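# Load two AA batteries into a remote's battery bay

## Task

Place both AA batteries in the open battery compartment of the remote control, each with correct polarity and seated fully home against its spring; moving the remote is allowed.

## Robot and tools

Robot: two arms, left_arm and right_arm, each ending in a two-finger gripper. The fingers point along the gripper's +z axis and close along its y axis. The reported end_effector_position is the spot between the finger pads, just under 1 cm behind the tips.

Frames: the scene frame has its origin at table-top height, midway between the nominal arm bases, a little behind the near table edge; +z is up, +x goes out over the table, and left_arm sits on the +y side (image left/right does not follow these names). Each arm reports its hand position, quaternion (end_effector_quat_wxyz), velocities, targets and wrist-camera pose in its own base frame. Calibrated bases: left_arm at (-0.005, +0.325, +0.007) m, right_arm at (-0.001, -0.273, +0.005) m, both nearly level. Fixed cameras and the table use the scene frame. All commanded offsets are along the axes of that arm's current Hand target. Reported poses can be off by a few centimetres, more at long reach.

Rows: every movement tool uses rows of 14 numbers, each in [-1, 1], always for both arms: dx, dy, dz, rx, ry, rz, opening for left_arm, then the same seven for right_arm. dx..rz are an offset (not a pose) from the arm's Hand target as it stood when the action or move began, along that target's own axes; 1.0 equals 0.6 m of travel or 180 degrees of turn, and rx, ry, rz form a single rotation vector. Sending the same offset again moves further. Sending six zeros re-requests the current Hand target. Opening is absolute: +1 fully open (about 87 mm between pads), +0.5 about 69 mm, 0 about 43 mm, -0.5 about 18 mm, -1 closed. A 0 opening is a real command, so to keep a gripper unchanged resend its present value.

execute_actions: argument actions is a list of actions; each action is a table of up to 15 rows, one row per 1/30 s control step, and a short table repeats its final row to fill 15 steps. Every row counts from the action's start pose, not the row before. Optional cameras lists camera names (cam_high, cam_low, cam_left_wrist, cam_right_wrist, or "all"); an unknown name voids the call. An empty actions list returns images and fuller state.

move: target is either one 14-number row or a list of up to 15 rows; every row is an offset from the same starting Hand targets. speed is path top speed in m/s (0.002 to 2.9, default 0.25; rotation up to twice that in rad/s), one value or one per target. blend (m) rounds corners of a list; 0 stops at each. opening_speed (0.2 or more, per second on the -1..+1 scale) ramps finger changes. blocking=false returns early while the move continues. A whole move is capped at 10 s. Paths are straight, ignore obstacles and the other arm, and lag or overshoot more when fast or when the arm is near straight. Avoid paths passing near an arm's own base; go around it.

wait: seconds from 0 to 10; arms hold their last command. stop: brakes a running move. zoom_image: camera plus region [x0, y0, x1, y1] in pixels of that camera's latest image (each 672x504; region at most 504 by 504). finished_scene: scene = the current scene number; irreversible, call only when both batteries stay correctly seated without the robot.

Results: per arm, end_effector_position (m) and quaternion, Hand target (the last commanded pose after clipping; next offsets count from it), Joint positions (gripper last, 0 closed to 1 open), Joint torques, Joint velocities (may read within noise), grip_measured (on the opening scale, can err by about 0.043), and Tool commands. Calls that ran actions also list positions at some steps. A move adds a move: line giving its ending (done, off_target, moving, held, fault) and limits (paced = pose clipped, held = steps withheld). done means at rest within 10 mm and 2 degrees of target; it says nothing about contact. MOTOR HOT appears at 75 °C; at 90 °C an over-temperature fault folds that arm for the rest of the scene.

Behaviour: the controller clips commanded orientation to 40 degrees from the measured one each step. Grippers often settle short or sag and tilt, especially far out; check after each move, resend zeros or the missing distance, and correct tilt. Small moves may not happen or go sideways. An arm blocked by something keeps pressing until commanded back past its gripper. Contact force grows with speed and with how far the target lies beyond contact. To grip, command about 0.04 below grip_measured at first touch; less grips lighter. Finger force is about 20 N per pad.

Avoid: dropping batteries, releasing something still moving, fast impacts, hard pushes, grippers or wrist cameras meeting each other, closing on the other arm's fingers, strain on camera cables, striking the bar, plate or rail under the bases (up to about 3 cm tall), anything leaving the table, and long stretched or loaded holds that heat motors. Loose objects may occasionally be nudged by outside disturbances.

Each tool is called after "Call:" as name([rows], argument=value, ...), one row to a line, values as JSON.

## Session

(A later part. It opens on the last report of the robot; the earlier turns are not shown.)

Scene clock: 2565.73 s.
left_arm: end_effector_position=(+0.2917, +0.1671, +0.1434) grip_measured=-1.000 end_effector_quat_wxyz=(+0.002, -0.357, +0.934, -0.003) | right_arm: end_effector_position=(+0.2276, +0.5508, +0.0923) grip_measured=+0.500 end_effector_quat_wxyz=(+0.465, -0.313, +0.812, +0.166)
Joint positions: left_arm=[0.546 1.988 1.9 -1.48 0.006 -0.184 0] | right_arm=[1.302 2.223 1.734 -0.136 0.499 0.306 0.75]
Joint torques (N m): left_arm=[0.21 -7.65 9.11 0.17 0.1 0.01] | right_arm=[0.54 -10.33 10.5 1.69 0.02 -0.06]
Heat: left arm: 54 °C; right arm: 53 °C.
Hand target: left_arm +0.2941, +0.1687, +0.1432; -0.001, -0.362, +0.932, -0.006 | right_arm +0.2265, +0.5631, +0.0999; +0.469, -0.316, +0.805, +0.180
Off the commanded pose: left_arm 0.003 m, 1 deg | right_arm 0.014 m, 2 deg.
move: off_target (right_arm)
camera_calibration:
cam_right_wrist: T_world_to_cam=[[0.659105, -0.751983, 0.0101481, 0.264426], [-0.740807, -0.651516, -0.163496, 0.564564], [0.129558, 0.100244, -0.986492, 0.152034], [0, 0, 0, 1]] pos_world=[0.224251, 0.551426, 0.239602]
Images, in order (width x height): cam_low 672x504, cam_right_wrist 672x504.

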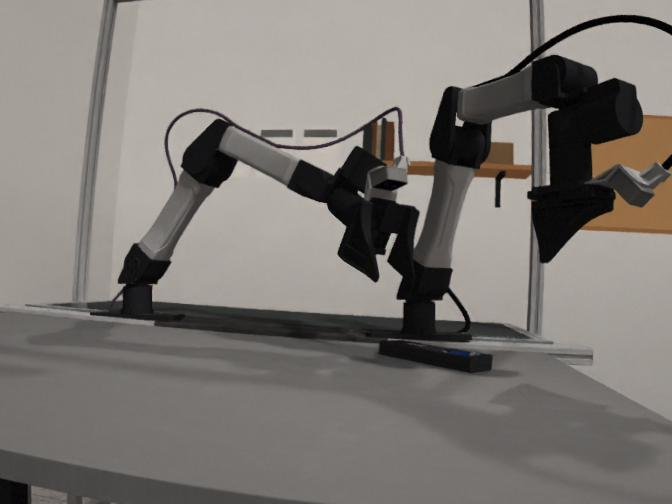

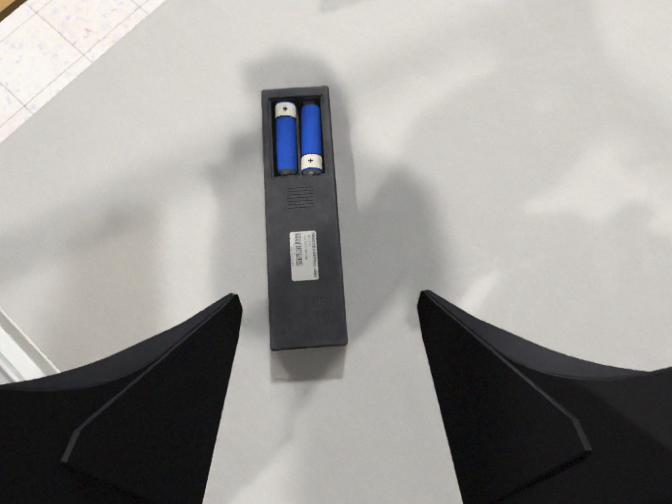

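Call:
zoom_image(camera="cam_right_wrist", region=[260, 85, 345, 190])

Scaled by 4.800 from the camera's 672x504 image, which has a finer 960x720 frame.

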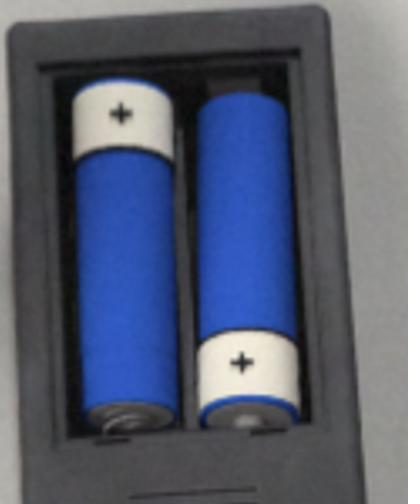

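Call:
move([
  [0, 0, 0, 0, 0, 0, -1, 0.0973, 0.0008, 0.0555, 0, 0, 0, 0.5],
  [0, 0, 0, 0, 0, 0, -1, 0.170, 0.0013, 0.0967, 0, 0, 0, 0.5],
  [0, 0, 0, 0, 0, 0, -1, 0.170, 0.0013, 0.0967, 0, 0, 0, -0.02],
], speed=[0.15, 0.08, 0.1], blend=[0.01, 0, 0], opening_speed=0.5, cameras=["cam_right_wrist", "cam_low"])

Scene clock: 2577.47 s.
left_arm: end_effector_position=(+0.2917, +0.1671, +0.1434) grip_measured=-1.000 end_effector_quat_wxyz=(+0.002, -0.357, +0.934, -0.003) | right_arm: end_effector_position=(+0.2294, +0.5602, -0.0117) grip_measured=+0.108 end_effector_quat_wxyz=(+0.469, -0.310, +0.808, +0.175)
Joint positions: left_arm=[0.546 1.988 1.9 -1.48 0.006 -0.184 0] | right_arm=[1.302 2.415 1.61 0.203 0.494 0.306 0.554]
Joint torques (N m): left_arm=[0.25 -7.66 9.13 0.19 0.09 0] | right_arm=[0.49 -11.23 5.91 1.93 0.03 -0.07]
Heat: left arm: 51 °C; right arm: 55 °C.
Hand target: left_arm +0.2941, +0.1687, +0.1432; -0.001, -0.362, +0.932, -0.006 | right_arm +0.2264, +0.5631, -0.0175; +0.469, -0.316, +0.805, +0.180
Off the commanded pose: left_arm 0.003 m, 1 deg | right_arm 0.007 m, 1 deg.
move: done
camera_calibration:
cam_right_wrist: T_world_to_cam=[[0.662303, -0.749227, -0.00376672, 0.268894], [-0.737465, -0.651001, -0.179841, 0.55371], [0.132289, 0.121887, -0.983689, 0.0356025], [0, 0, 0, 1]] pos_world=[0.225543, 0.557589, 0.135614]
Images, in order (width x height): cam_low 672x504, cam_right_wrist 672x504.

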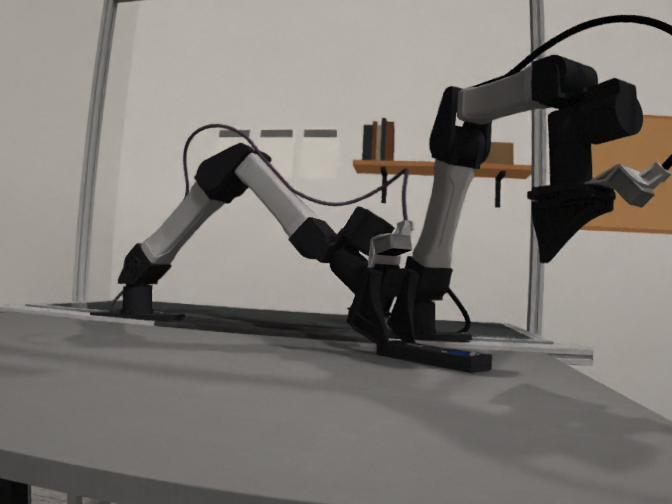

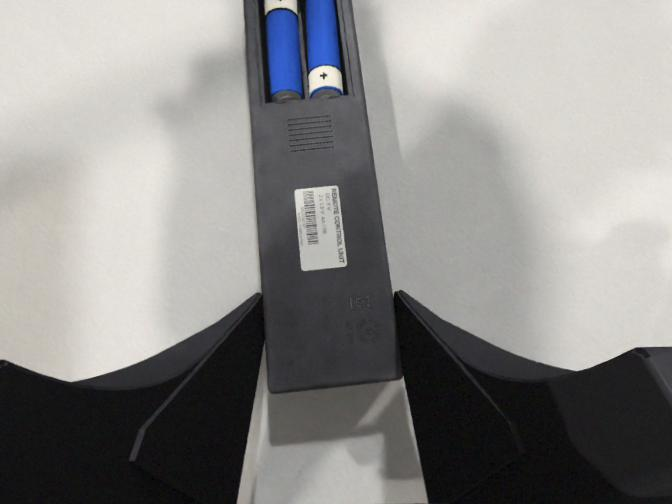

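Call:
move([
  [0, 0, 0, 0, 0, 0, -1, 0.0, 0, 0, 0, 0, 0, 0.25],
  [0, 0, 0, 0, 0, 0, -1, 0, -0.003, 0, -0.018, 0, -0.0103, 0.25],
  [0, 0, 0, 0, 0, 0, -1, 0, -0.003, 0, -0.018, 0, -0.0103, -0.02],
], speed=[0.1, 0.1, 0.1], opening_speed=0.5, cameras=["cam_right_wrist"])

Scene clock: 2586.07 s.
left_arm: end_effector_position=(+0.2917, +0.1671, +0.1434) grip_measured=-1.000 end_effector_quat_wxyz=(+0.002, -0.357, +0.934, -0.003) | right_arm: end_effector_position=(+0.2272, +0.5600, -0.0187) grip_measured=+0.086 end_effector_quat_wxyz=(+0.462, -0.340, +0.798, +0.186)
Joint positions: left_arm=[0.546 1.988 1.9 -1.48 0.006 -0.184 0] | right_arm=[1.292 2.415 1.576 0.25 0.433 0.253 0.543]
Joint torques (N m): left_arm=[0.21 -7.62 9.05 0.19 0.09 0.01] | right_arm=[-0.23 -12.71 5.33 1.91 -0.08 -0.05]
Heat: left arm: 50 °C; right arm: 54 °C.
Hand target: left_arm +0.2941, +0.1687, +0.1432; -0.001, -0.362, +0.932, -0.006 | right_arm +0.2276, +0.5616, -0.0176; +0.463, -0.342, +0.794, +0.195
Off the commanded pose: left_arm 0.003 m, 1 deg | right_arm 0.002 m, 1 deg.
move: done
camera_calibration:
cam_right_wrist: T_world_to_cam=[[0.711187, -0.702983, 0.00527822, 0.233413], [-0.691683, -0.701058, -0.173473, 0.56843], [0.125649, 0.119721, -0.984824, 0.0316123], [0, 0, 0, 1]] pos_world=[0.2232, 0.558803, 0.128508]
Images, in order (width x height): cam_right_wrist 672x504.

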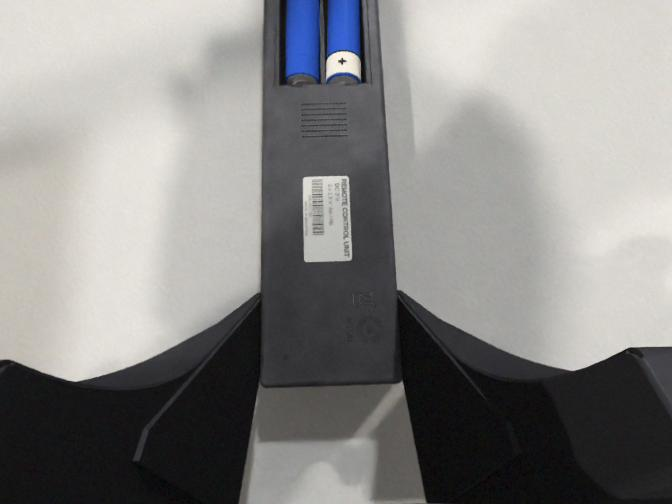

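Call:
move([
  [0.0778, -0.1457, 0.1093, 0, 0, 0, -0.67, 0, 0, 0, 0, 0, 0, -0.02],
], speed=0.25, cameras=["cam_left_wrist"])

Call:
zoom_image(camera="cam_left_wrist", region=[260, 170, 420, 330])

Scene clock: 2593.17 s.
left_arm: end_effector_position=(+0.3134, +0.0689, +0.0693) grip_measured=-0.670 end_effector_quat_wxyz=(-0.030, -0.356, +0.934, -0.004) | right_arm: end_effector_position=(+0.2272, +0.5600, -0.0187) grip_measured=+0.086 end_effector_quat_wxyz=(+0.462, -0.340, +0.798, +0.186)
Joint positions: left_arm=[0.28 1.973 1.572 -1.228 0.013 -0.448 0.165] | right_arm=[1.292 2.415 1.576 0.25 0.433 0.253 0.543]
Joint torques (N m): left_arm=[0.31 -11.99 5.98 0.44 0.02 0] | right_arm=[-0.23 -12.7 5.33 1.9 -0.08 -0.04]
Heat: left arm: 49 °C; right arm: 55 °C.
Hand target: left_arm +0.3188, +0.0720, +0.0787; -0.001, -0.362, +0.932, -0.005 | right_arm +0.2276, +0.5616, -0.0176; +0.463, -0.342, +0.794, +0.195
Off the commanded pose: left_arm 0.011 m, 3 deg | right_arm 0.002 m, 1 deg.
move: off_target (left_arm)
camera_calibration:
cam_left_wrist: T_world_to_cam=[[0.651762, -0.758275, -0.0150102, -0.149778], [-0.447614, -0.400565, 0.799493, 0.135158], [-0.612248, -0.514361, -0.600487, 0.412722], [0, 0, 0, 1]] pos_world=[0.410807, 0.152854, 0.137528]
Images, in order (width x height): cam_left_wrist 672x504.

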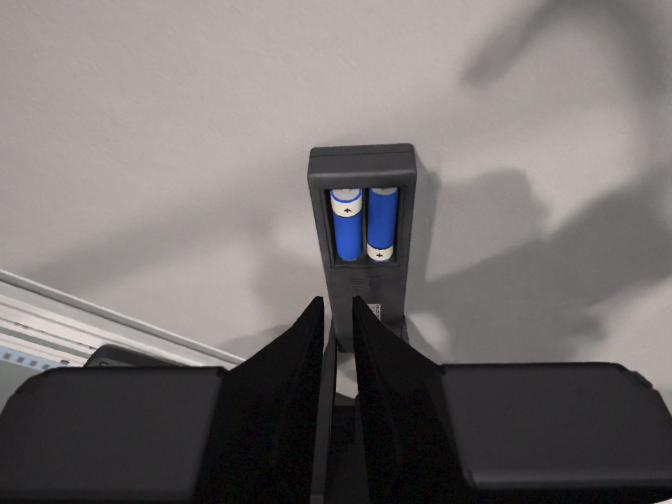

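Scaled by 3.150 from the camera's 672x504 image, which has a finer 960x720 frame.

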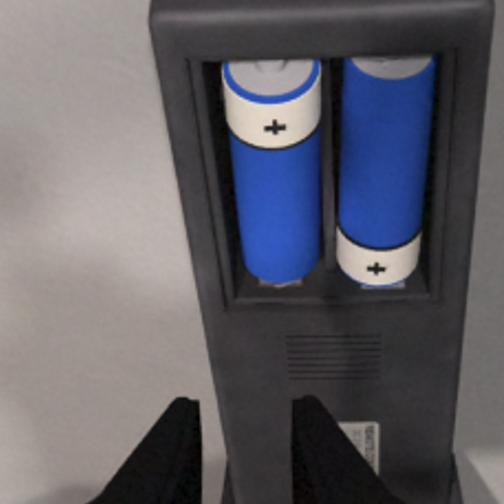

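Call:
move([
  [0.004, -0.0023, 0.0695, 0, 0, 0, -0.67, 0, 0, 0, 0, 0, 0, -0.02],
  [0.004, -0.0023, 0.1395, 0, 0, 0, -0.67, 0, 0, 0, 0, 0, 0, -0.02],
  [0.004, -0.0023, 0.1395, 0, 0, 0, -0.95, 0, 0, 0, 0, 0, 0, -0.02],
  [0.0957, -0.0023, 0.1645, 0, 0, 0, -0.95, 0, 0, 0, 0, 0, 0, -0.02],
], speed=[0.15, 0.06, 0.06, 0.06], blend=[0.01, 0, 0, 0], opening_speed=0.8, cameras=["cam_left_wrist", "cam_low", "cam_right_wrist"])

Call:
zoom_image(camera="cam_left_wrist", region=[280, 220, 400, 340])

Call:
zoom_image(camera="cam_right_wrist", region=[250, 0, 410, 120])

Scene clock: 2616.13 s.
left_arm: end_effector_position=(+0.3093, +0.0605, +0.0139) grip_measured=-0.702 end_effector_quat_wxyz=(+0.081, -0.365, +0.927, +0.016) | right_arm: end_effector_position=(+0.2269, +0.5603, -0.0187) grip_measured=+0.086 end_effector_quat_wxyz=(+0.462, -0.341, +0.798, +0.187)
Joint positions: left_arm=[0.227 1.807 1.145 -0.753 -0.056 -0.519 0.149] | right_arm=[1.292 2.415 1.576 0.25 0.43 0.252 0.543]
Joint torques (N m): left_arm=[-2.45 -2.81 0.59 0.26 0.63 -0.18] | right_arm=[-0.21 -12.66 5.34 1.9 -0.05 -0.05]
Heat: left arm: 53 °C; right arm: 58 °C.
Hand target: left_arm +0.2777, +0.0311, -0.0195; -0.001, -0.362, +0.932, -0.006 | right_arm +0.2276, +0.5616, -0.0176; +0.463, -0.342, +0.794, +0.195
Off the commanded pose: left_arm 0.055 m, 10 deg | right_arm 0.002 m, 1 deg.
move: off_target (left_arm); target 3's new opening was sent with left_arm's hand 0.020 m and 1 deg from that target
camera_calibration:
cam_left_wrist: T_world_to_cam=[[0.667205, -0.744513, 0.0231859, -0.160411], [-0.577539, -0.49741, 0.647327, 0.222333], [-0.47041, -0.445291, -0.76186, 0.326797], [0, 0, 0, 1]] pos_world=[0.389162, 0.136682, 0.108771]
cam_right_wrist: T_world_to_cam=[[0.71324, -0.700902, 0.00500633, 0.232181], [-0.689664, -0.703044, -0.173471, 0.56916], [0.125106, 0.120274, -0.984826, 0.0314139], [0, 0, 0, 1]] pos_world=[0.222999, 0.559102, 0.128508]
Images, in order (width x height): cam_low 672x504, cam_left_wrist 672x504, cam_right_wrist 672x504.

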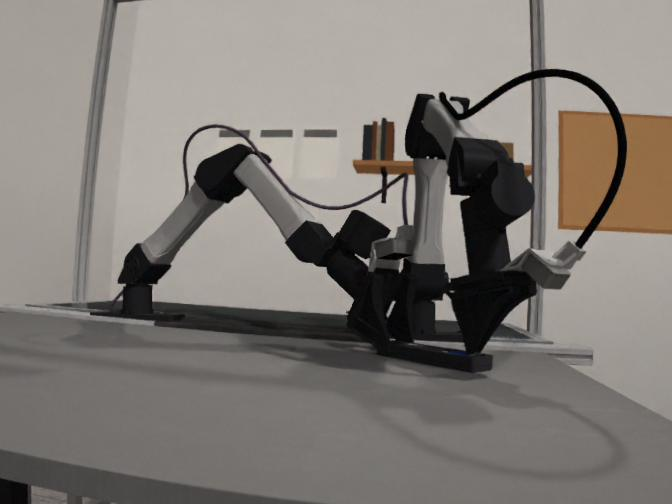

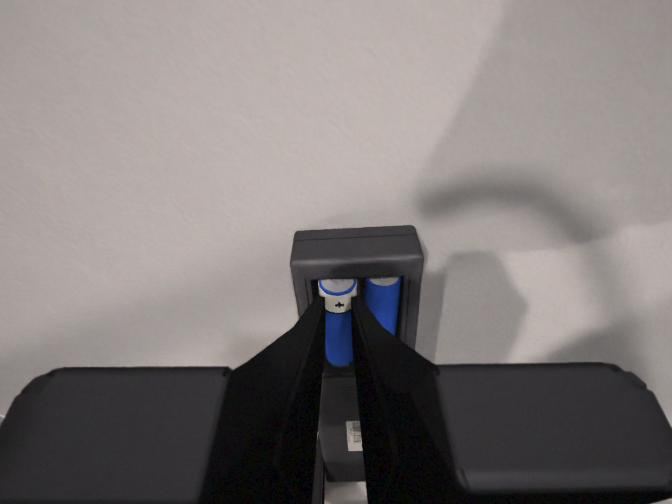

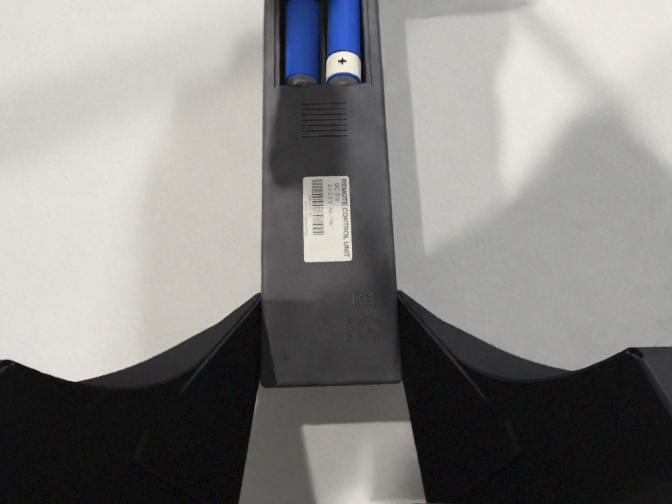

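Scaled by 4.200 from the camera's 672x504 image, which has a finer 960x720 frame.

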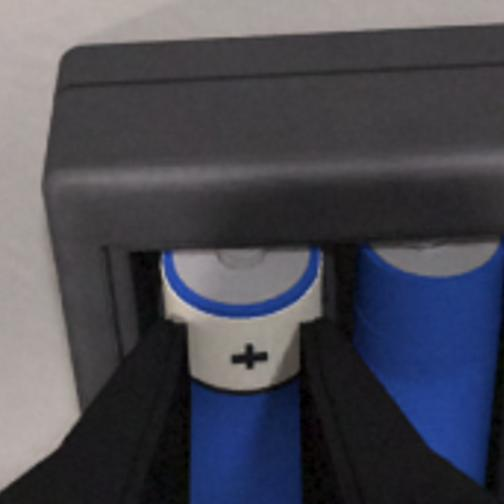

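Scaled by 3.150 from the camera's 672x504 image, which has a finer 960x720 frame.

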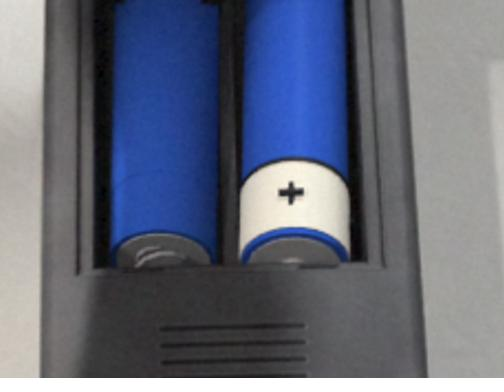

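Call:
move([
  [-0.045, 0.0, 0.0, 0, 0, 0, -0.95, 0, 0, 0, 0, 0, 0, -0.02],
  [-0.045, 0.0, 0.0, 0, 0, 0, -0.5, 0, 0, 0, 0, 0, 0, -0.02],
  [-0.055, 0.0, -0.13, 0, 0, 0, -0.5, 0, 0, 0, 0, 0, 0, -0.02],
], speed=[0.08, 0.06, 0.12], opening_speed=0.8, cameras=["cam_left_wrist", "cam_low", "cam_right_wrist"])

Call:
zoom_image(camera="cam_left_wrist", region=[260, 150, 420, 310])

Call:
zoom_image(camera="cam_low", region=[430, 335, 500, 375])

Call:
zoom_image(camera="cam_right_wrist", region=[250, 0, 410, 120])

Scene clock: 2633.97 s.
left_arm: end_effector_position=(+0.2972, +0.0526, +0.0494) grip_measured=-0.500 end_effector_quat_wxyz=(-0.011, -0.362, +0.932, +0.001) | right_arm: end_effector_position=(+0.2269, +0.5603, -0.0187) grip_measured=+0.086 end_effector_quat_wxyz=(+0.462, -0.341, +0.798, +0.187)
Joint positions: left_arm=[0.242 1.879 1.37 -1.084 0.002 -0.5 0.25] | right_arm=[1.292 2.415 1.576 0.25 0.43 0.252 0.543]
Joint torques (N m): left_arm=[0.44 -9.07 8.81 0.13 0.12 0.16] | right_arm=[-0.25 -12.66 5.38 1.89 -0.05 -0.02]
Heat: left arm: 49 °C; right arm: 60 °C.
Hand target: left_arm +0.3017, +0.0543, +0.0582; -0.001, -0.362, +0.932, -0.005 | right_arm +0.2276, +0.5616, -0.0176; +0.463, -0.342, +0.794, +0.195
Off the commanded pose: left_arm 0.010 m, 1 deg | right_arm 0.002 m, 1 deg.
move: done; target 2's new opening was sent with left_arm's hand 0.038 m and 6 deg from that target
camera_calibration:
cam_left_wrist: T_world_to_cam=[[0.662139, -0.749289, -0.0117301, -0.155664], [-0.466615, -0.42449, 0.775937, 0.145302], [-0.586381, -0.508305, -0.630701, 0.376009], [0, 0, 0, 1]] pos_world=[0.391356, 0.136169, 0.122578]
cam_right_wrist: T_world_to_cam=[[0.71324, -0.700902, 0.00500633, 0.232181], [-0.689664, -0.703044, -0.173471, 0.56916], [0.125106, 0.120274, -0.984826, 0.0314139], [0, 0, 0, 1]] pos_world=[0.222999, 0.559102, 0.128508]
Images, in order (width x height): cam_low 672x504, cam_left_wrist 672x504, cam_right_wrist 672x504.

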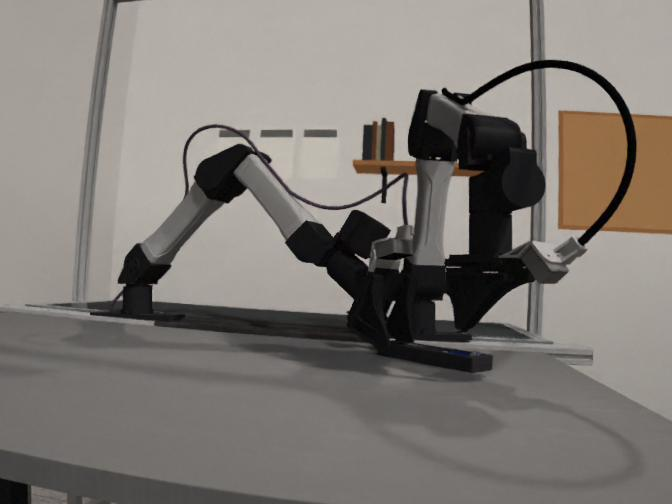

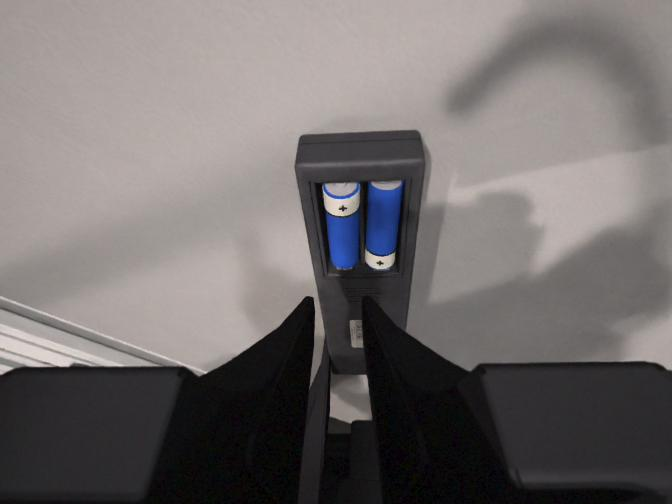

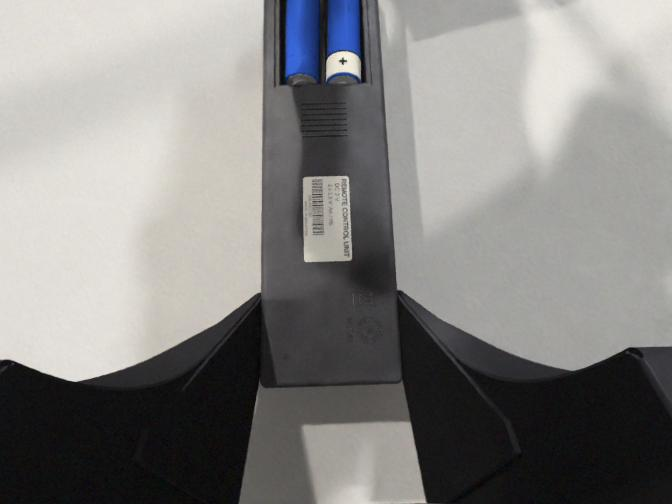

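Scaled by 3.150 from the camera's 672x504 image, which has a finer 960x720 frame.

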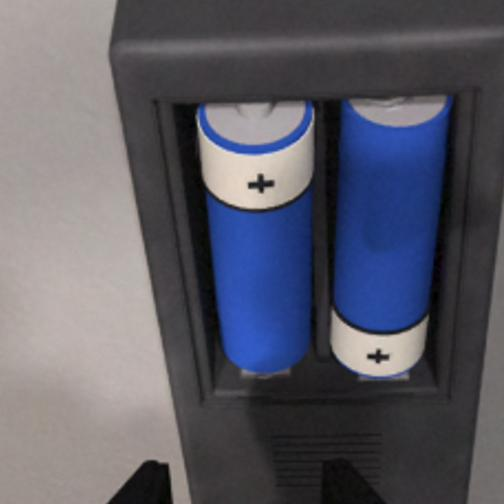

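Scaled by 7.200 from the camera's 672x504 image, which has a finer 960x720 frame.

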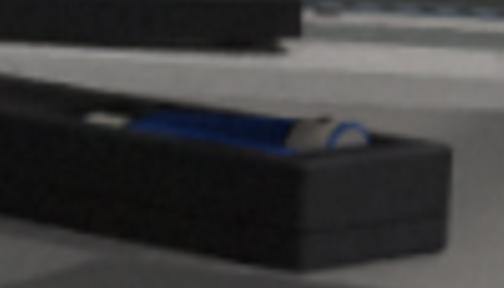

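Scaled by 3.150 from the camera's 672x504 image, which has a finer 960x720 frame.

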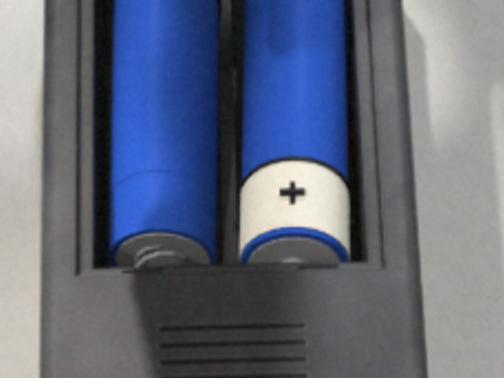

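Call:
move([
  [-0.0331, 0.0011, 0.022, 0, 0, 0, -1, 0, 0, 0, 0, 0, 0, -0.02],
  [-0.0331, 0.0011, 0.1303, 0, 0, 0, -1, 0, 0, 0, 0, 0, 0, -0.02],
  [0.0252, 0.0011, 0.1437, 0, 0, 0, -1, 0, 0, 0, 0, 0, 0, -0.02],
  [-0.041, 0.0011, 0.1437, 0, 0, 0, -1, 0, 0, 0, 0, 0, 0, -0.02],
], speed=[0.15, 0.06, 0.06, 0.04], blend=[0.01, 0, 0, 0], opening_speed=0.8, cameras=["cam_left_wrist", "cam_low", "cam_right_wrist"])

Call:
zoom_image(camera="cam_left_wrist", region=[280, 220, 400, 340])

Call:
zoom_image(camera="cam_low", region=[430, 335, 500, 375])

Scene clock: 2675.93 s.
left_arm: end_effector_position=(+0.3093, +0.0644, +0.0160) grip_measured=-1.000 end_effector_quat_wxyz=(+0.001, -0.360, +0.933, -0.013) | right_arm: end_effector_position=(+0.2269, +0.5603, -0.0187) grip_measured=+0.086 end_effector_quat_wxyz=(+0.462, -0.341, +0.798, +0.187)
Joint positions: left_arm=[0.278 1.948 1.327 -0.946 0.026 -0.459 0] | right_arm=[1.292 2.415 1.576 0.25 0.43 0.252 0.543]
Joint torques (N m): left_arm=[0.06 -1.24 2.81 1.58 -0.1 0.07] | right_arm=[-0.25 -12.67 5.38 1.9 -0.05 -0.01]
Heat: left arm: 49 °C; right arm: 63 °C.
Hand target: left_arm +0.3197, +0.0704, -0.0282; -0.001, -0.362, +0.932, -0.006 | right_arm +0.2276, +0.5616, -0.0176; +0.463, -0.342, +0.794, +0.195
Off the commanded pose: left_arm 0.046 m, 1 deg | right_arm 0.002 m, 1 deg.
move: off_target (left_arm)
camera_calibration:
cam_left_wrist: T_world_to_cam=[[0.658677, -0.752104, 0.0220027, -0.154431], [-0.493308, -0.409579, 0.767394, 0.189239], [-0.568148, -0.516319, -0.640799, 0.363135], [0, 0, 0, 1]] pos_world=[0.401387, 0.148853, 0.0908735]
cam_right_wrist: T_world_to_cam=[[0.71324, -0.700902, 0.00500633, 0.232181], [-0.689664, -0.703044, -0.173471, 0.56916], [0.125106, 0.120274, -0.984826, 0.0314139], [0, 0, 0, 1]] pos_world=[0.222999, 0.559102, 0.128508]
Images, in order (width x height): cam_low 672x504, cam_left_wrist 672x504, cam_right_wrist 672x504.

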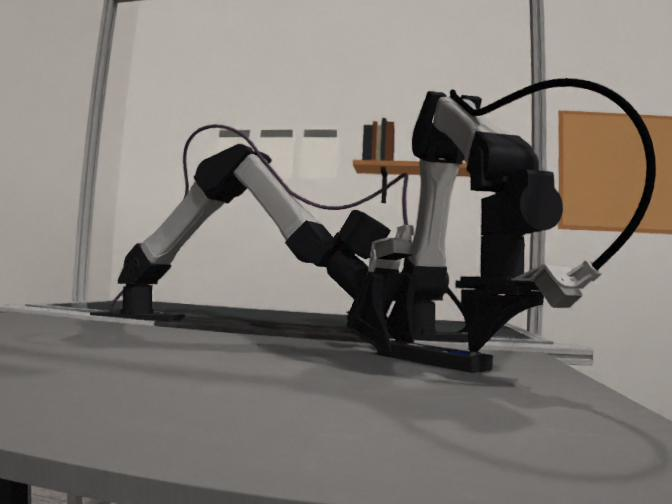

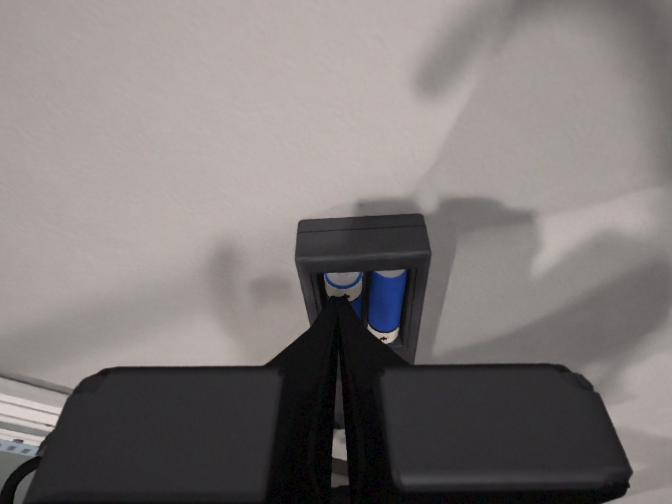

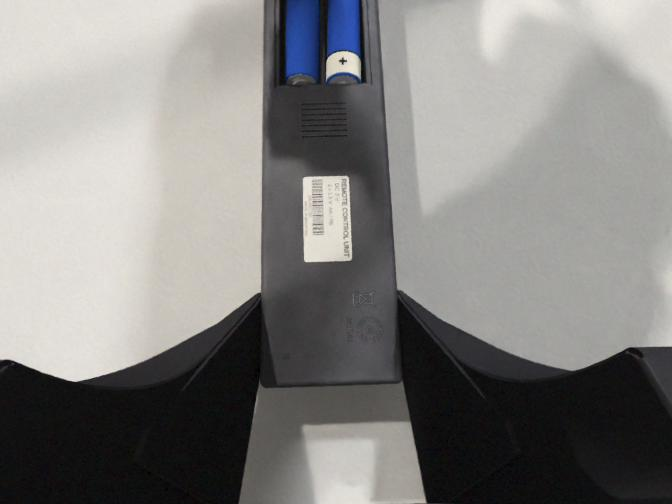

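Scaled by 4.200 from the camera's 672x504 image, which has a finer 960x720 frame.

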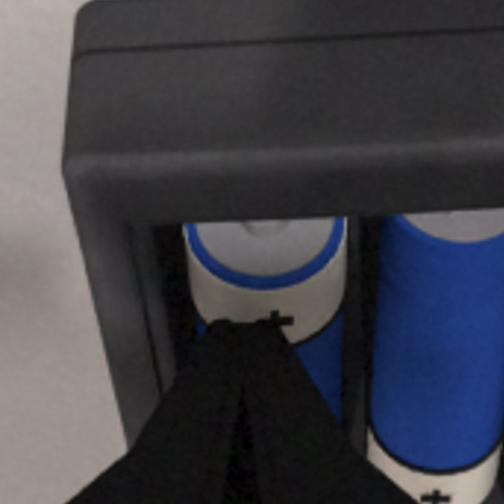

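Scaled by 7.200 from the camera's 672x504 image, which has a finer 960x720 frame.

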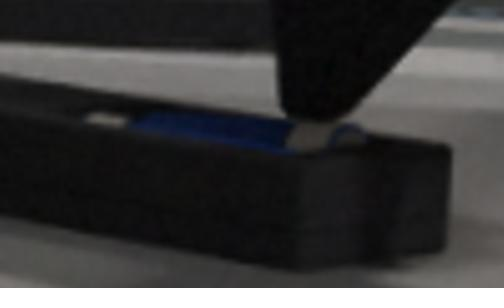

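Call:
move([
  [0, 0, -0.06, 0, 0, 0, -1, 0, 0, 0, 0, 0, 0, -0.02],
  [0, 0, -0.15, 0, 0, 0, -1, 0, 0, 0, 0, 0, 0, -0.02],
], speed=[0.05, 0.15], blend=[0.01, 0], cameras=["cam_left_wrist", "cam_low"])

Call:
zoom_image(camera="cam_left_wrist", region=[260, 150, 420, 310])

Call:
zoom_image(camera="cam_low", region=[430, 335, 500, 375])

Scene clock: 2685.07 s.
left_arm: end_effector_position=(+0.3153, +0.0661, +0.0497) grip_measured=-1.000 end_effector_quat_wxyz=(-0.018, -0.360, +0.933, -0.011) | right_arm: end_effector_position=(+0.2274, +0.5601, -0.0187) grip_measured=+0.086 end_effector_quat_wxyz=(+0.462, -0.340, +0.798, +0.186)
Joint positions: left_arm=[0.278 1.968 1.489 -1.126 0.025 -0.459 0] | right_arm=[1.291 2.415 1.576 0.25 0.43 0.252 0.543]
Joint torques (N m): left_arm=[0.31 -10.63 8.87 0.1 -0.11 0.07] | right_arm=[-0.17 -12.63 5.33 1.89 -0.04 -0.02]
Heat: left arm: 48 °C; right arm: 64 °C.
Hand target: left_arm +0.3195, +0.0714, +0.0619; -0.001, -0.362, +0.932, -0.006 | right_arm +0.2277, +0.5616, -0.0176; +0.463, -0.342, +0.795, +0.195
Off the commanded pose: left_arm 0.014 m, 2 deg | right_arm 0.002 m, 1 deg.
move: off_target (left_arm)
camera_calibration:
cam_left_wrist: T_world_to_cam=[[0.658626, -0.752451, 0.00541298, -0.15698], [-0.46498, -0.401324, 0.789134, 0.156543], [-0.591612, -0.522261, -0.614197, 0.395469], [0, 0, 0, 1]] pos_world=[0.410145, 0.151243, 0.120212]
Images, in order (width x height): cam_low 672x504, cam_left_wrist 672x504.

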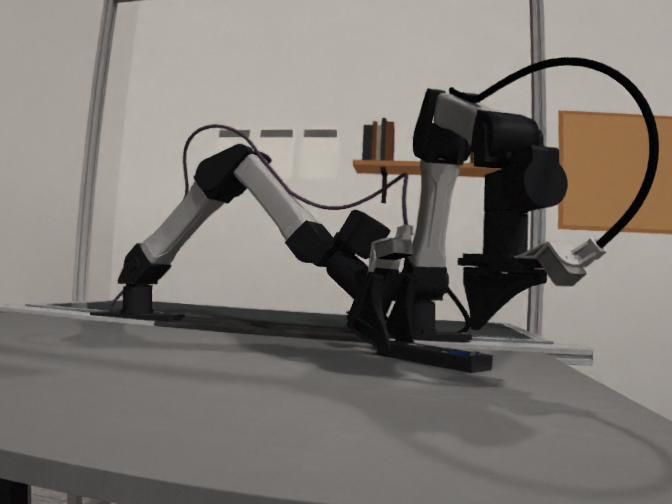

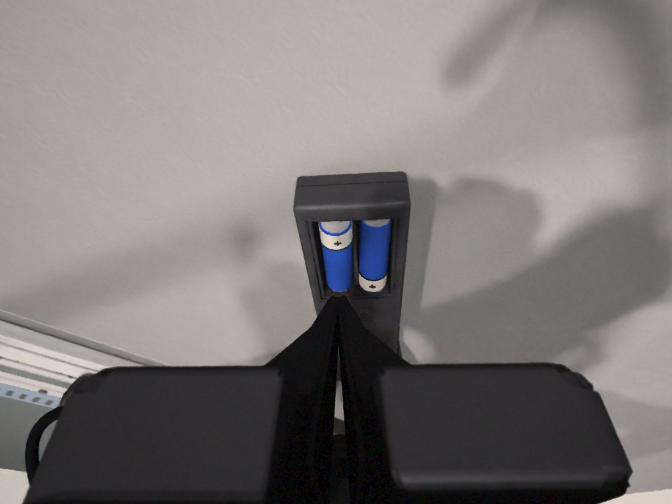

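Scaled by 3.150 from the camera's 672x504 image, which has a finer 960x720 frame.

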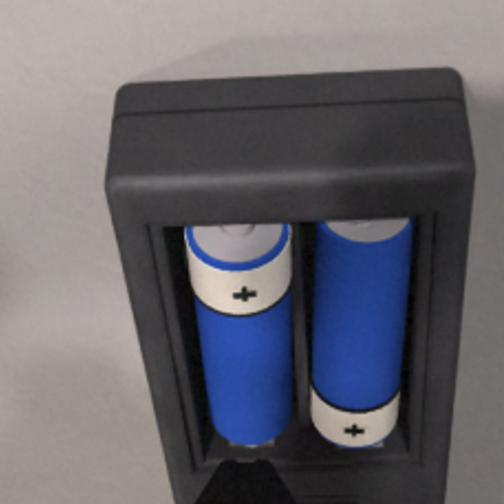

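Scaled by 7.200 from the camera's 672x504 image, which has a finer 960x720 frame.

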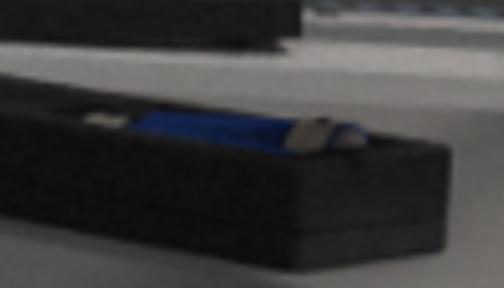

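Call:
execute_actions(actions=[])

Call:
zoom_image(camera="cam_low", region=[380, 300, 560, 420])

Call:
zoom_image(camera="cam_right_wrist", region=[200, 150, 480, 360])

Scene clock: 2719.47 s.
left_arm: end_effector_position=(+0.3153, +0.0661, +0.0497) grip_measured=-1.000 end_effector_quat_wxyz=(-0.018, -0.360, +0.933, -0.011) | right_arm: end_effector_position=(+0.2274, +0.5601, -0.0187) grip_measured=+0.086 end_effector_quat_wxyz=(+0.462, -0.340, +0.798, +0.186)
Joint positions: left_arm=[0.278 1.968 1.489 -1.126 0.025 -0.459 0] | right_arm=[1.291 2.415 1.576 0.25 0.43 0.252 0.543]
Joint velocities: within noise
Joint torques (N m): left_arm=[0.29 -10.69 8.83 0.11 -0.11 0.08] | right_arm=[-0.14 -12.62 5.37 1.9 -0.06 -0.03]
Heat: left arm: 53 °C; right arm: 65 °C.
Hand target: left_arm +0.3196, +0.0714, +0.0619; -0.001, -0.362, +0.932, -0.006 | right_arm +0.2277, +0.5616, -0.0176; +0.463, -0.342, +0.795, +0.195
Tool commands: left_gripper/opening=-1.0 right_gripper/opening=-0.02
Off the commanded pose: left_arm 0.014 m, 2 deg | right_arm 0.002 m, 1 deg.
camera_calibration:
cam_left_wrist: T_world_to_cam=[[0.658607, -0.752469, 0.00523576, -0.157023], [-0.464703, -0.401245, 0.789338, 0.156431], [-0.591851, -0.522296, -0.613937, 0.395428], [0, 0, 0, 1]] pos_world=[0.410145, 0.151143, 0.120113]
cam_right_wrist: T_world_to_cam=[[0.712672, -0.701481, 0.00471861, 0.2321], [-0.690284, -0.702463, -0.173358, 0.569234], [0.124922, 0.12029, -0.984848, 0.0313977], [0, 0, 0, 1]] pos_world=[0.2236, 0.558902, 0.128508]

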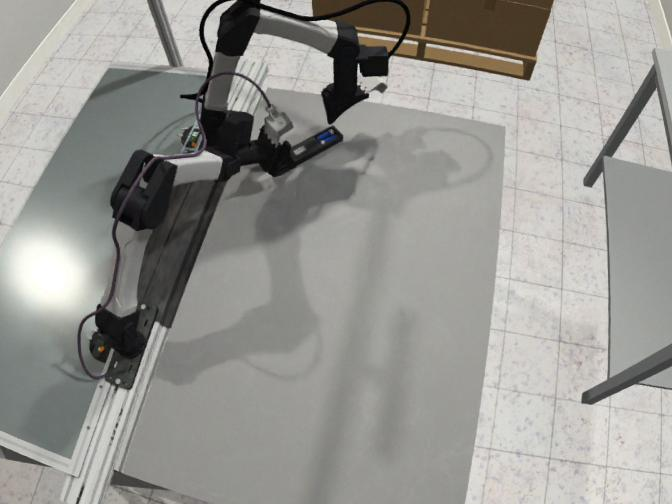

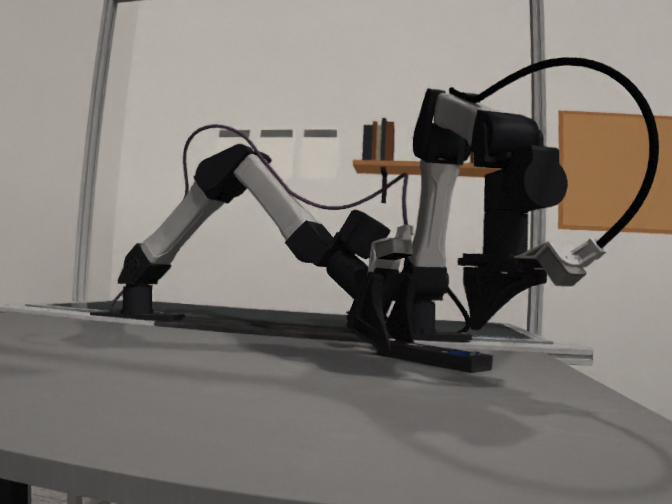

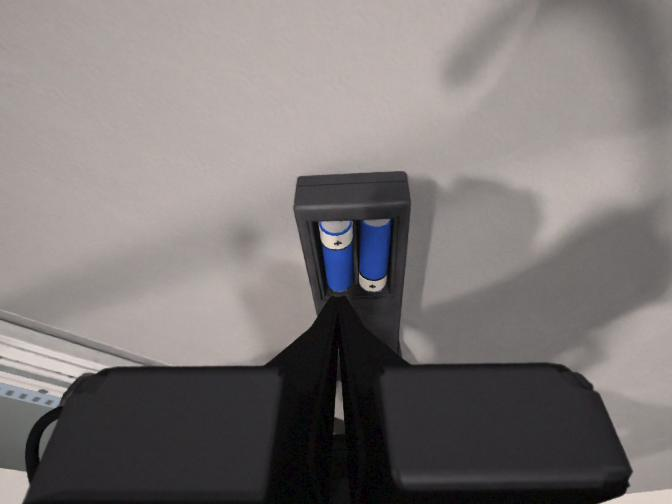

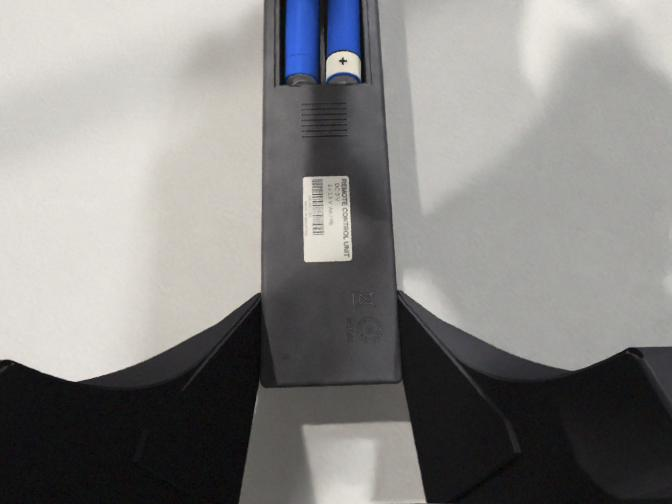

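Scaled by 2.800 from the camera's 672x504 image, which has a finer 960x720 frame.

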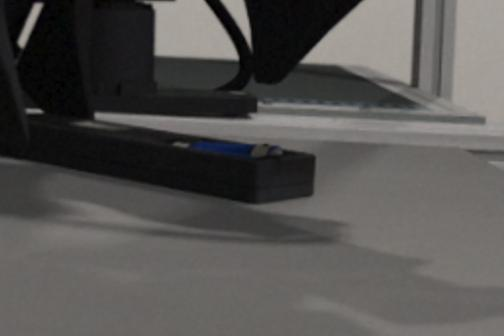

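Scaled by 1.800 from the camera's 672x504 image, which has a finer 960x720 frame.

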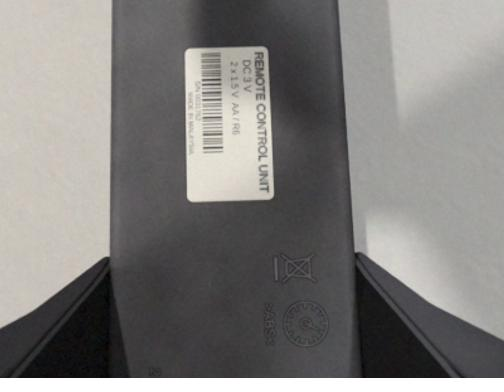

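Call:
zoom_image(camera="cam_left_wrist", region=[280, 160, 430, 310])

Call:
zoom_image(camera="cam_low", region=[430, 335, 500, 375])

Call:
zoom_image(camera="cam_right_wrist", region=[250, 0, 400, 110])

Scaled by 3.360 from the camera's 672x504 image, which has a finer 960x720 frame.

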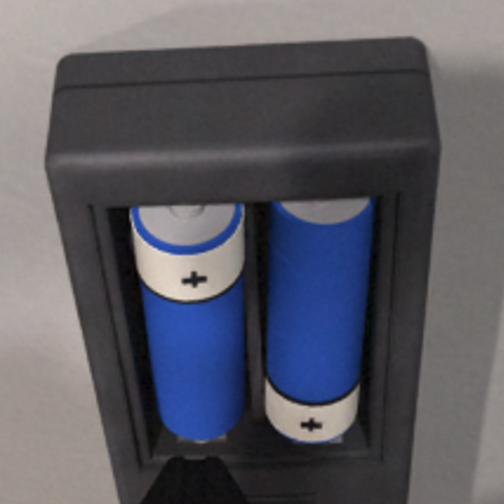

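Scaled by 7.200 from the camera's 672x504 image, which has a finer 960x720 frame.

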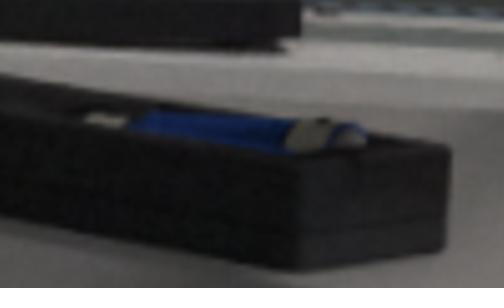

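Scaled by 3.360 from the camera's 672x504 image, which has a finer 960x720 frame.

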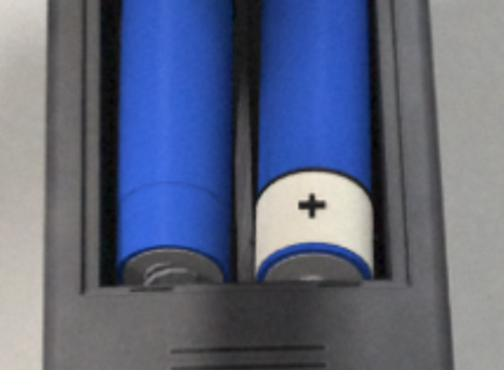

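Call:
move([
  [0.0052,0,0.0532,0,0,0,-1,0,0,0,0,0,0,-0.02],
  [0.0052,0,0.128,0,0,0,-1,0,0,0,0,0,0,-0.02],
], speed=[0.12,0.06])

Scene clock: 2785.33 s.
left_arm: end_effector_position=(+0.3109, +0.0640, +0.0167) grip_measured=-1.000 end_effector_quat_wxyz=(-0.007, -0.360, +0.933, -0.014) | right_arm: end_effector_position=(+0.2274, +0.5601, -0.0187) grip_measured=+0.086 end_effector_quat_wxyz=(+0.462, -0.340, +0.798, +0.186)
Joint positions: left_arm=[0.278 1.967 1.354 -0.97 0.03 -0.459 0] | right_arm=[1.291 2.415 1.576 0.25 0.43 0.252 0.543]
Joint torques (N m): left_arm=[-0.25 -4.46 2.04 1.38 -0.15 0.02] | right_arm=[-0.14 -12.63 5.34 1.89 -0.05 -0.03]
Heat: left arm: 55 °C; right arm: 67 °C.
Hand target: left_arm +0.3174, +0.0685, -0.0149; -0.001, -0.362, +0.932, -0.006 | right_arm +0.2277, +0.5616, -0.0176; +0.463, -0.342, +0.795, +0.195
Off the commanded pose: left_arm 0.033 m, 1 deg | right_arm 0.002 m, 1 deg.
move: off_target (left_arm)

Call:
move([
  [0.06,-0.002,0,0,0,0,-1,0,0,0,0,0,0,-0.02],
  [0.06,-0.002,0.022,0,0,0,-1,0,0,0,0,0,0,-0.02],
], speed=0.06)

Scene clock: 2791.03 s.
left_arm: end_effector_position=(+0.3080, +0.0596, +0.0155) grip_measured=-1.000 end_effector_quat_wxyz=(+0.053, -0.362, +0.931, +0.001) | right_arm: end_effector_position=(+0.2274, +0.5601, -0.0187) grip_measured=+0.086 end_effector_quat_wxyz=(+0.462, -0.340, +0.798, +0.186)
Joint positions: left_arm=[0.246 1.846 1.199 -0.818 -0.015 -0.495 0] | right_arm=[1.291 2.415 1.576 0.25 0.43 0.252 0.543]
Joint torques (N m): left_arm=[-1.84 -1.21 -0.06 0.98 0.25 -0.13] | right_arm=[-0.12 -12.66 5.33 1.89 -0.04 -0.02]
Heat: left arm: 53 °C; right arm: 67 °C.
Hand target: left_arm +0.2917, +0.0431, -0.0279; -0.001, -0.362, +0.932, -0.006 | right_arm +0.2277, +0.5616, -0.0176; +0.463, -0.342, +0.795, +0.195
Off the commanded pose: left_arm 0.049 m, 6 deg | right_arm 0.002 m, 1 deg.
move: off_target (left_arm)

Call:
move([
  [0,0,0.017,0,0,0,-1,0,0,0,0,0,0,-0.02],
  [-0.045,0.0015,0.017,0,0,0,-1,0,0,0,0,0,0,-0.02],
], speed=0.04)

Call:
zoom_image(camera="cam_low", region=[430, 335, 500, 375])

Scene clock: 2798.10 s.
left_arm: end_effector_position=(+0.3100, +0.0620, +0.0136) grip_measured=-1.000 end_effector_quat_wxyz=(+0.024, -0.361, +0.932, -0.010) | right_arm: end_effector_position=(+0.2274, +0.5601, -0.0187) grip_measured=+0.086 end_effector_quat_wxyz=(+0.462, -0.340, +0.798, +0.186)
Joint positions: left_arm=[0.265 1.909 1.269 -0.881 0.015 -0.474 0] | right_arm=[1.291 2.415 1.576 0.25 0.43 0.252 0.543]
Joint torques (N m): left_arm=[-0.29 0.31 1.25 1.57 -0.01 0.06] | right_arm=[-0.18 -12.71 5.31 1.88 -0.04 -0.02]
Heat: left arm: 50 °C; right arm: 67 °C.
Hand target: left_arm +0.3110, +0.0619, -0.0383; -0.001, -0.362, +0.932, -0.006 | right_arm +0.2277, +0.5616, -0.0176; +0.463, -0.342, +0.795, +0.195
Off the commanded pose: left_arm 0.052 m, 3 deg | right_arm 0.002 m, 1 deg.
move: off_target (left_arm)

Scaled by 7.200 from the camera's 672x504 image, which has a finer 960x720 frame.
This view is cut from an older image: the scene may have changed since it was taken.

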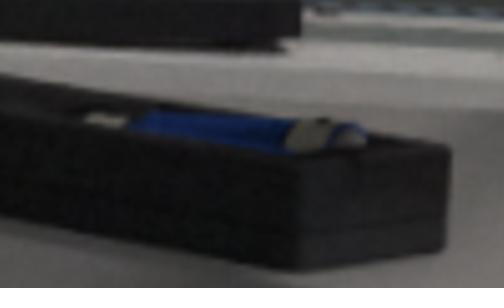

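Call:
move([
  [0,0,-0.08,0,0,0,-1,0,0,0,0,0,0,-0.02],
  [0,0,-0.16,0,0,0,-1,0,0,0,0,0,0,-0.02],
], speed=0.06, cameras=["cam_low", "cam_left_wrist"])

Call:
zoom_image(camera="cam_low", region=[430, 335, 500, 375])

Call:
zoom_image(camera="cam_left_wrist", region=[280, 160, 430, 310])

Scene clock: 2806.00 s.
left_arm: end_effector_position=(+0.3054, +0.0605, +0.0461) grip_measured=-1.000 end_effector_quat_wxyz=(-0.017, -0.361, +0.932, -0.006) | right_arm: end_effector_position=(+0.2274, +0.5601, -0.0187) grip_measured=+0.086 end_effector_quat_wxyz=(+0.462, -0.340, +0.798, +0.186)
Joint positions: left_arm=[0.265 1.929 1.421 -1.095 0.015 -0.474 0] | right_arm=[1.291 2.415 1.576 0.25 0.43 0.252 0.543]
Joint torques (N m): left_arm=[0.03 -10.13 8.91 0.1 0 0.06] | right_arm=[-0.18 -12.67 5.39 1.88 -0.05 -0.03]
Heat: left arm: 49 °C; right arm: 67 °C.
Hand target: left_arm +0.3108, +0.0630, +0.0578; -0.001, -0.362, +0.932, -0.006 | right_arm +0.2277, +0.5616, -0.0176; +0.463, -0.342, +0.795, +0.195
Off the commanded pose: left_arm 0.013 m, 2 deg | right_arm 0.002 m, 1 deg.
move: off_target (left_arm)
camera_calibration:
cam_left_wrist: T_world_to_cam=[[0.660052, -0.751208, -0.00413323, -0.154742], [-0.462784, -0.410949, 0.785463, 0.152535], [-0.591745, -0.516534, -0.618895, 0.384316], [0, 0, 0, 1]] pos_world=[0.400146, 0.144953, 0.117401]
Images, in order (width x height): cam_low 672x504, cam_left_wrist 672x504.

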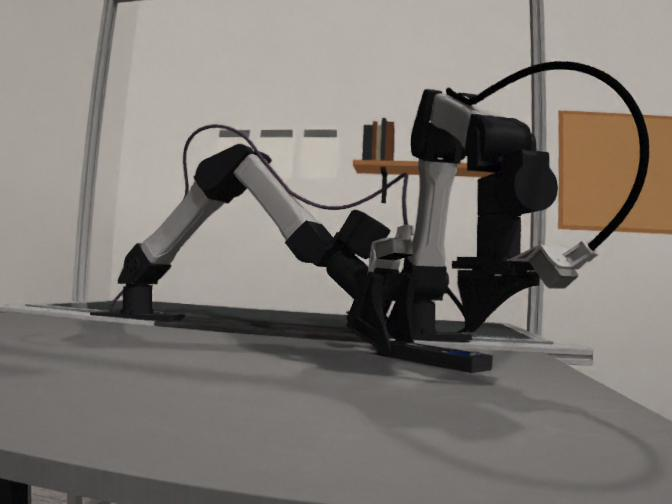

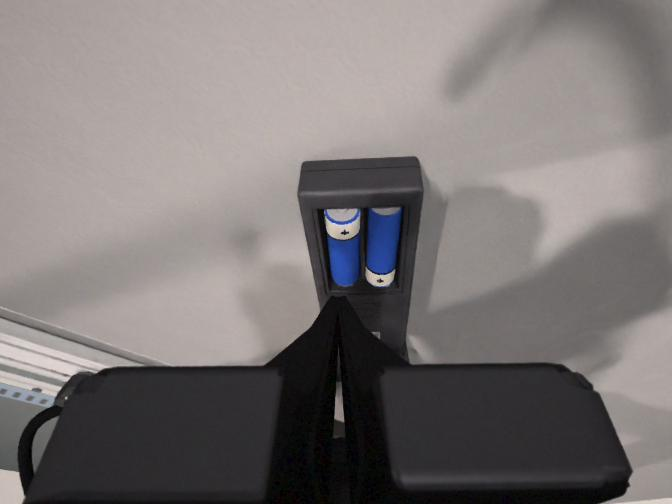

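Scaled by 7.200 from the camera's 672x504 image, which has a finer 960x720 frame.

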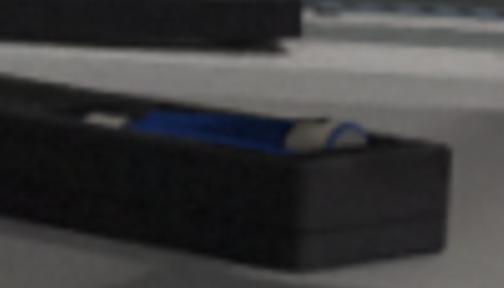

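Scaled by 3.360 from the camera's 672x504 image, which has a finer 960x720 frame.

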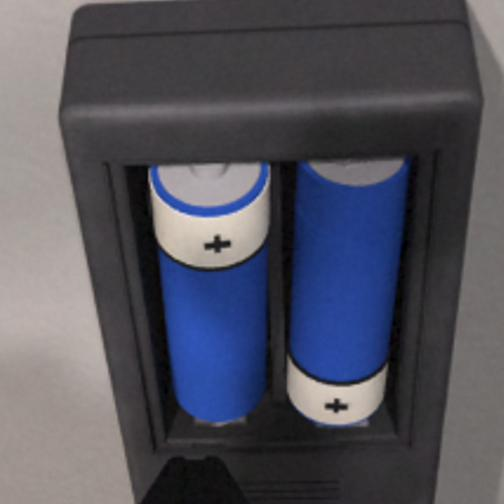

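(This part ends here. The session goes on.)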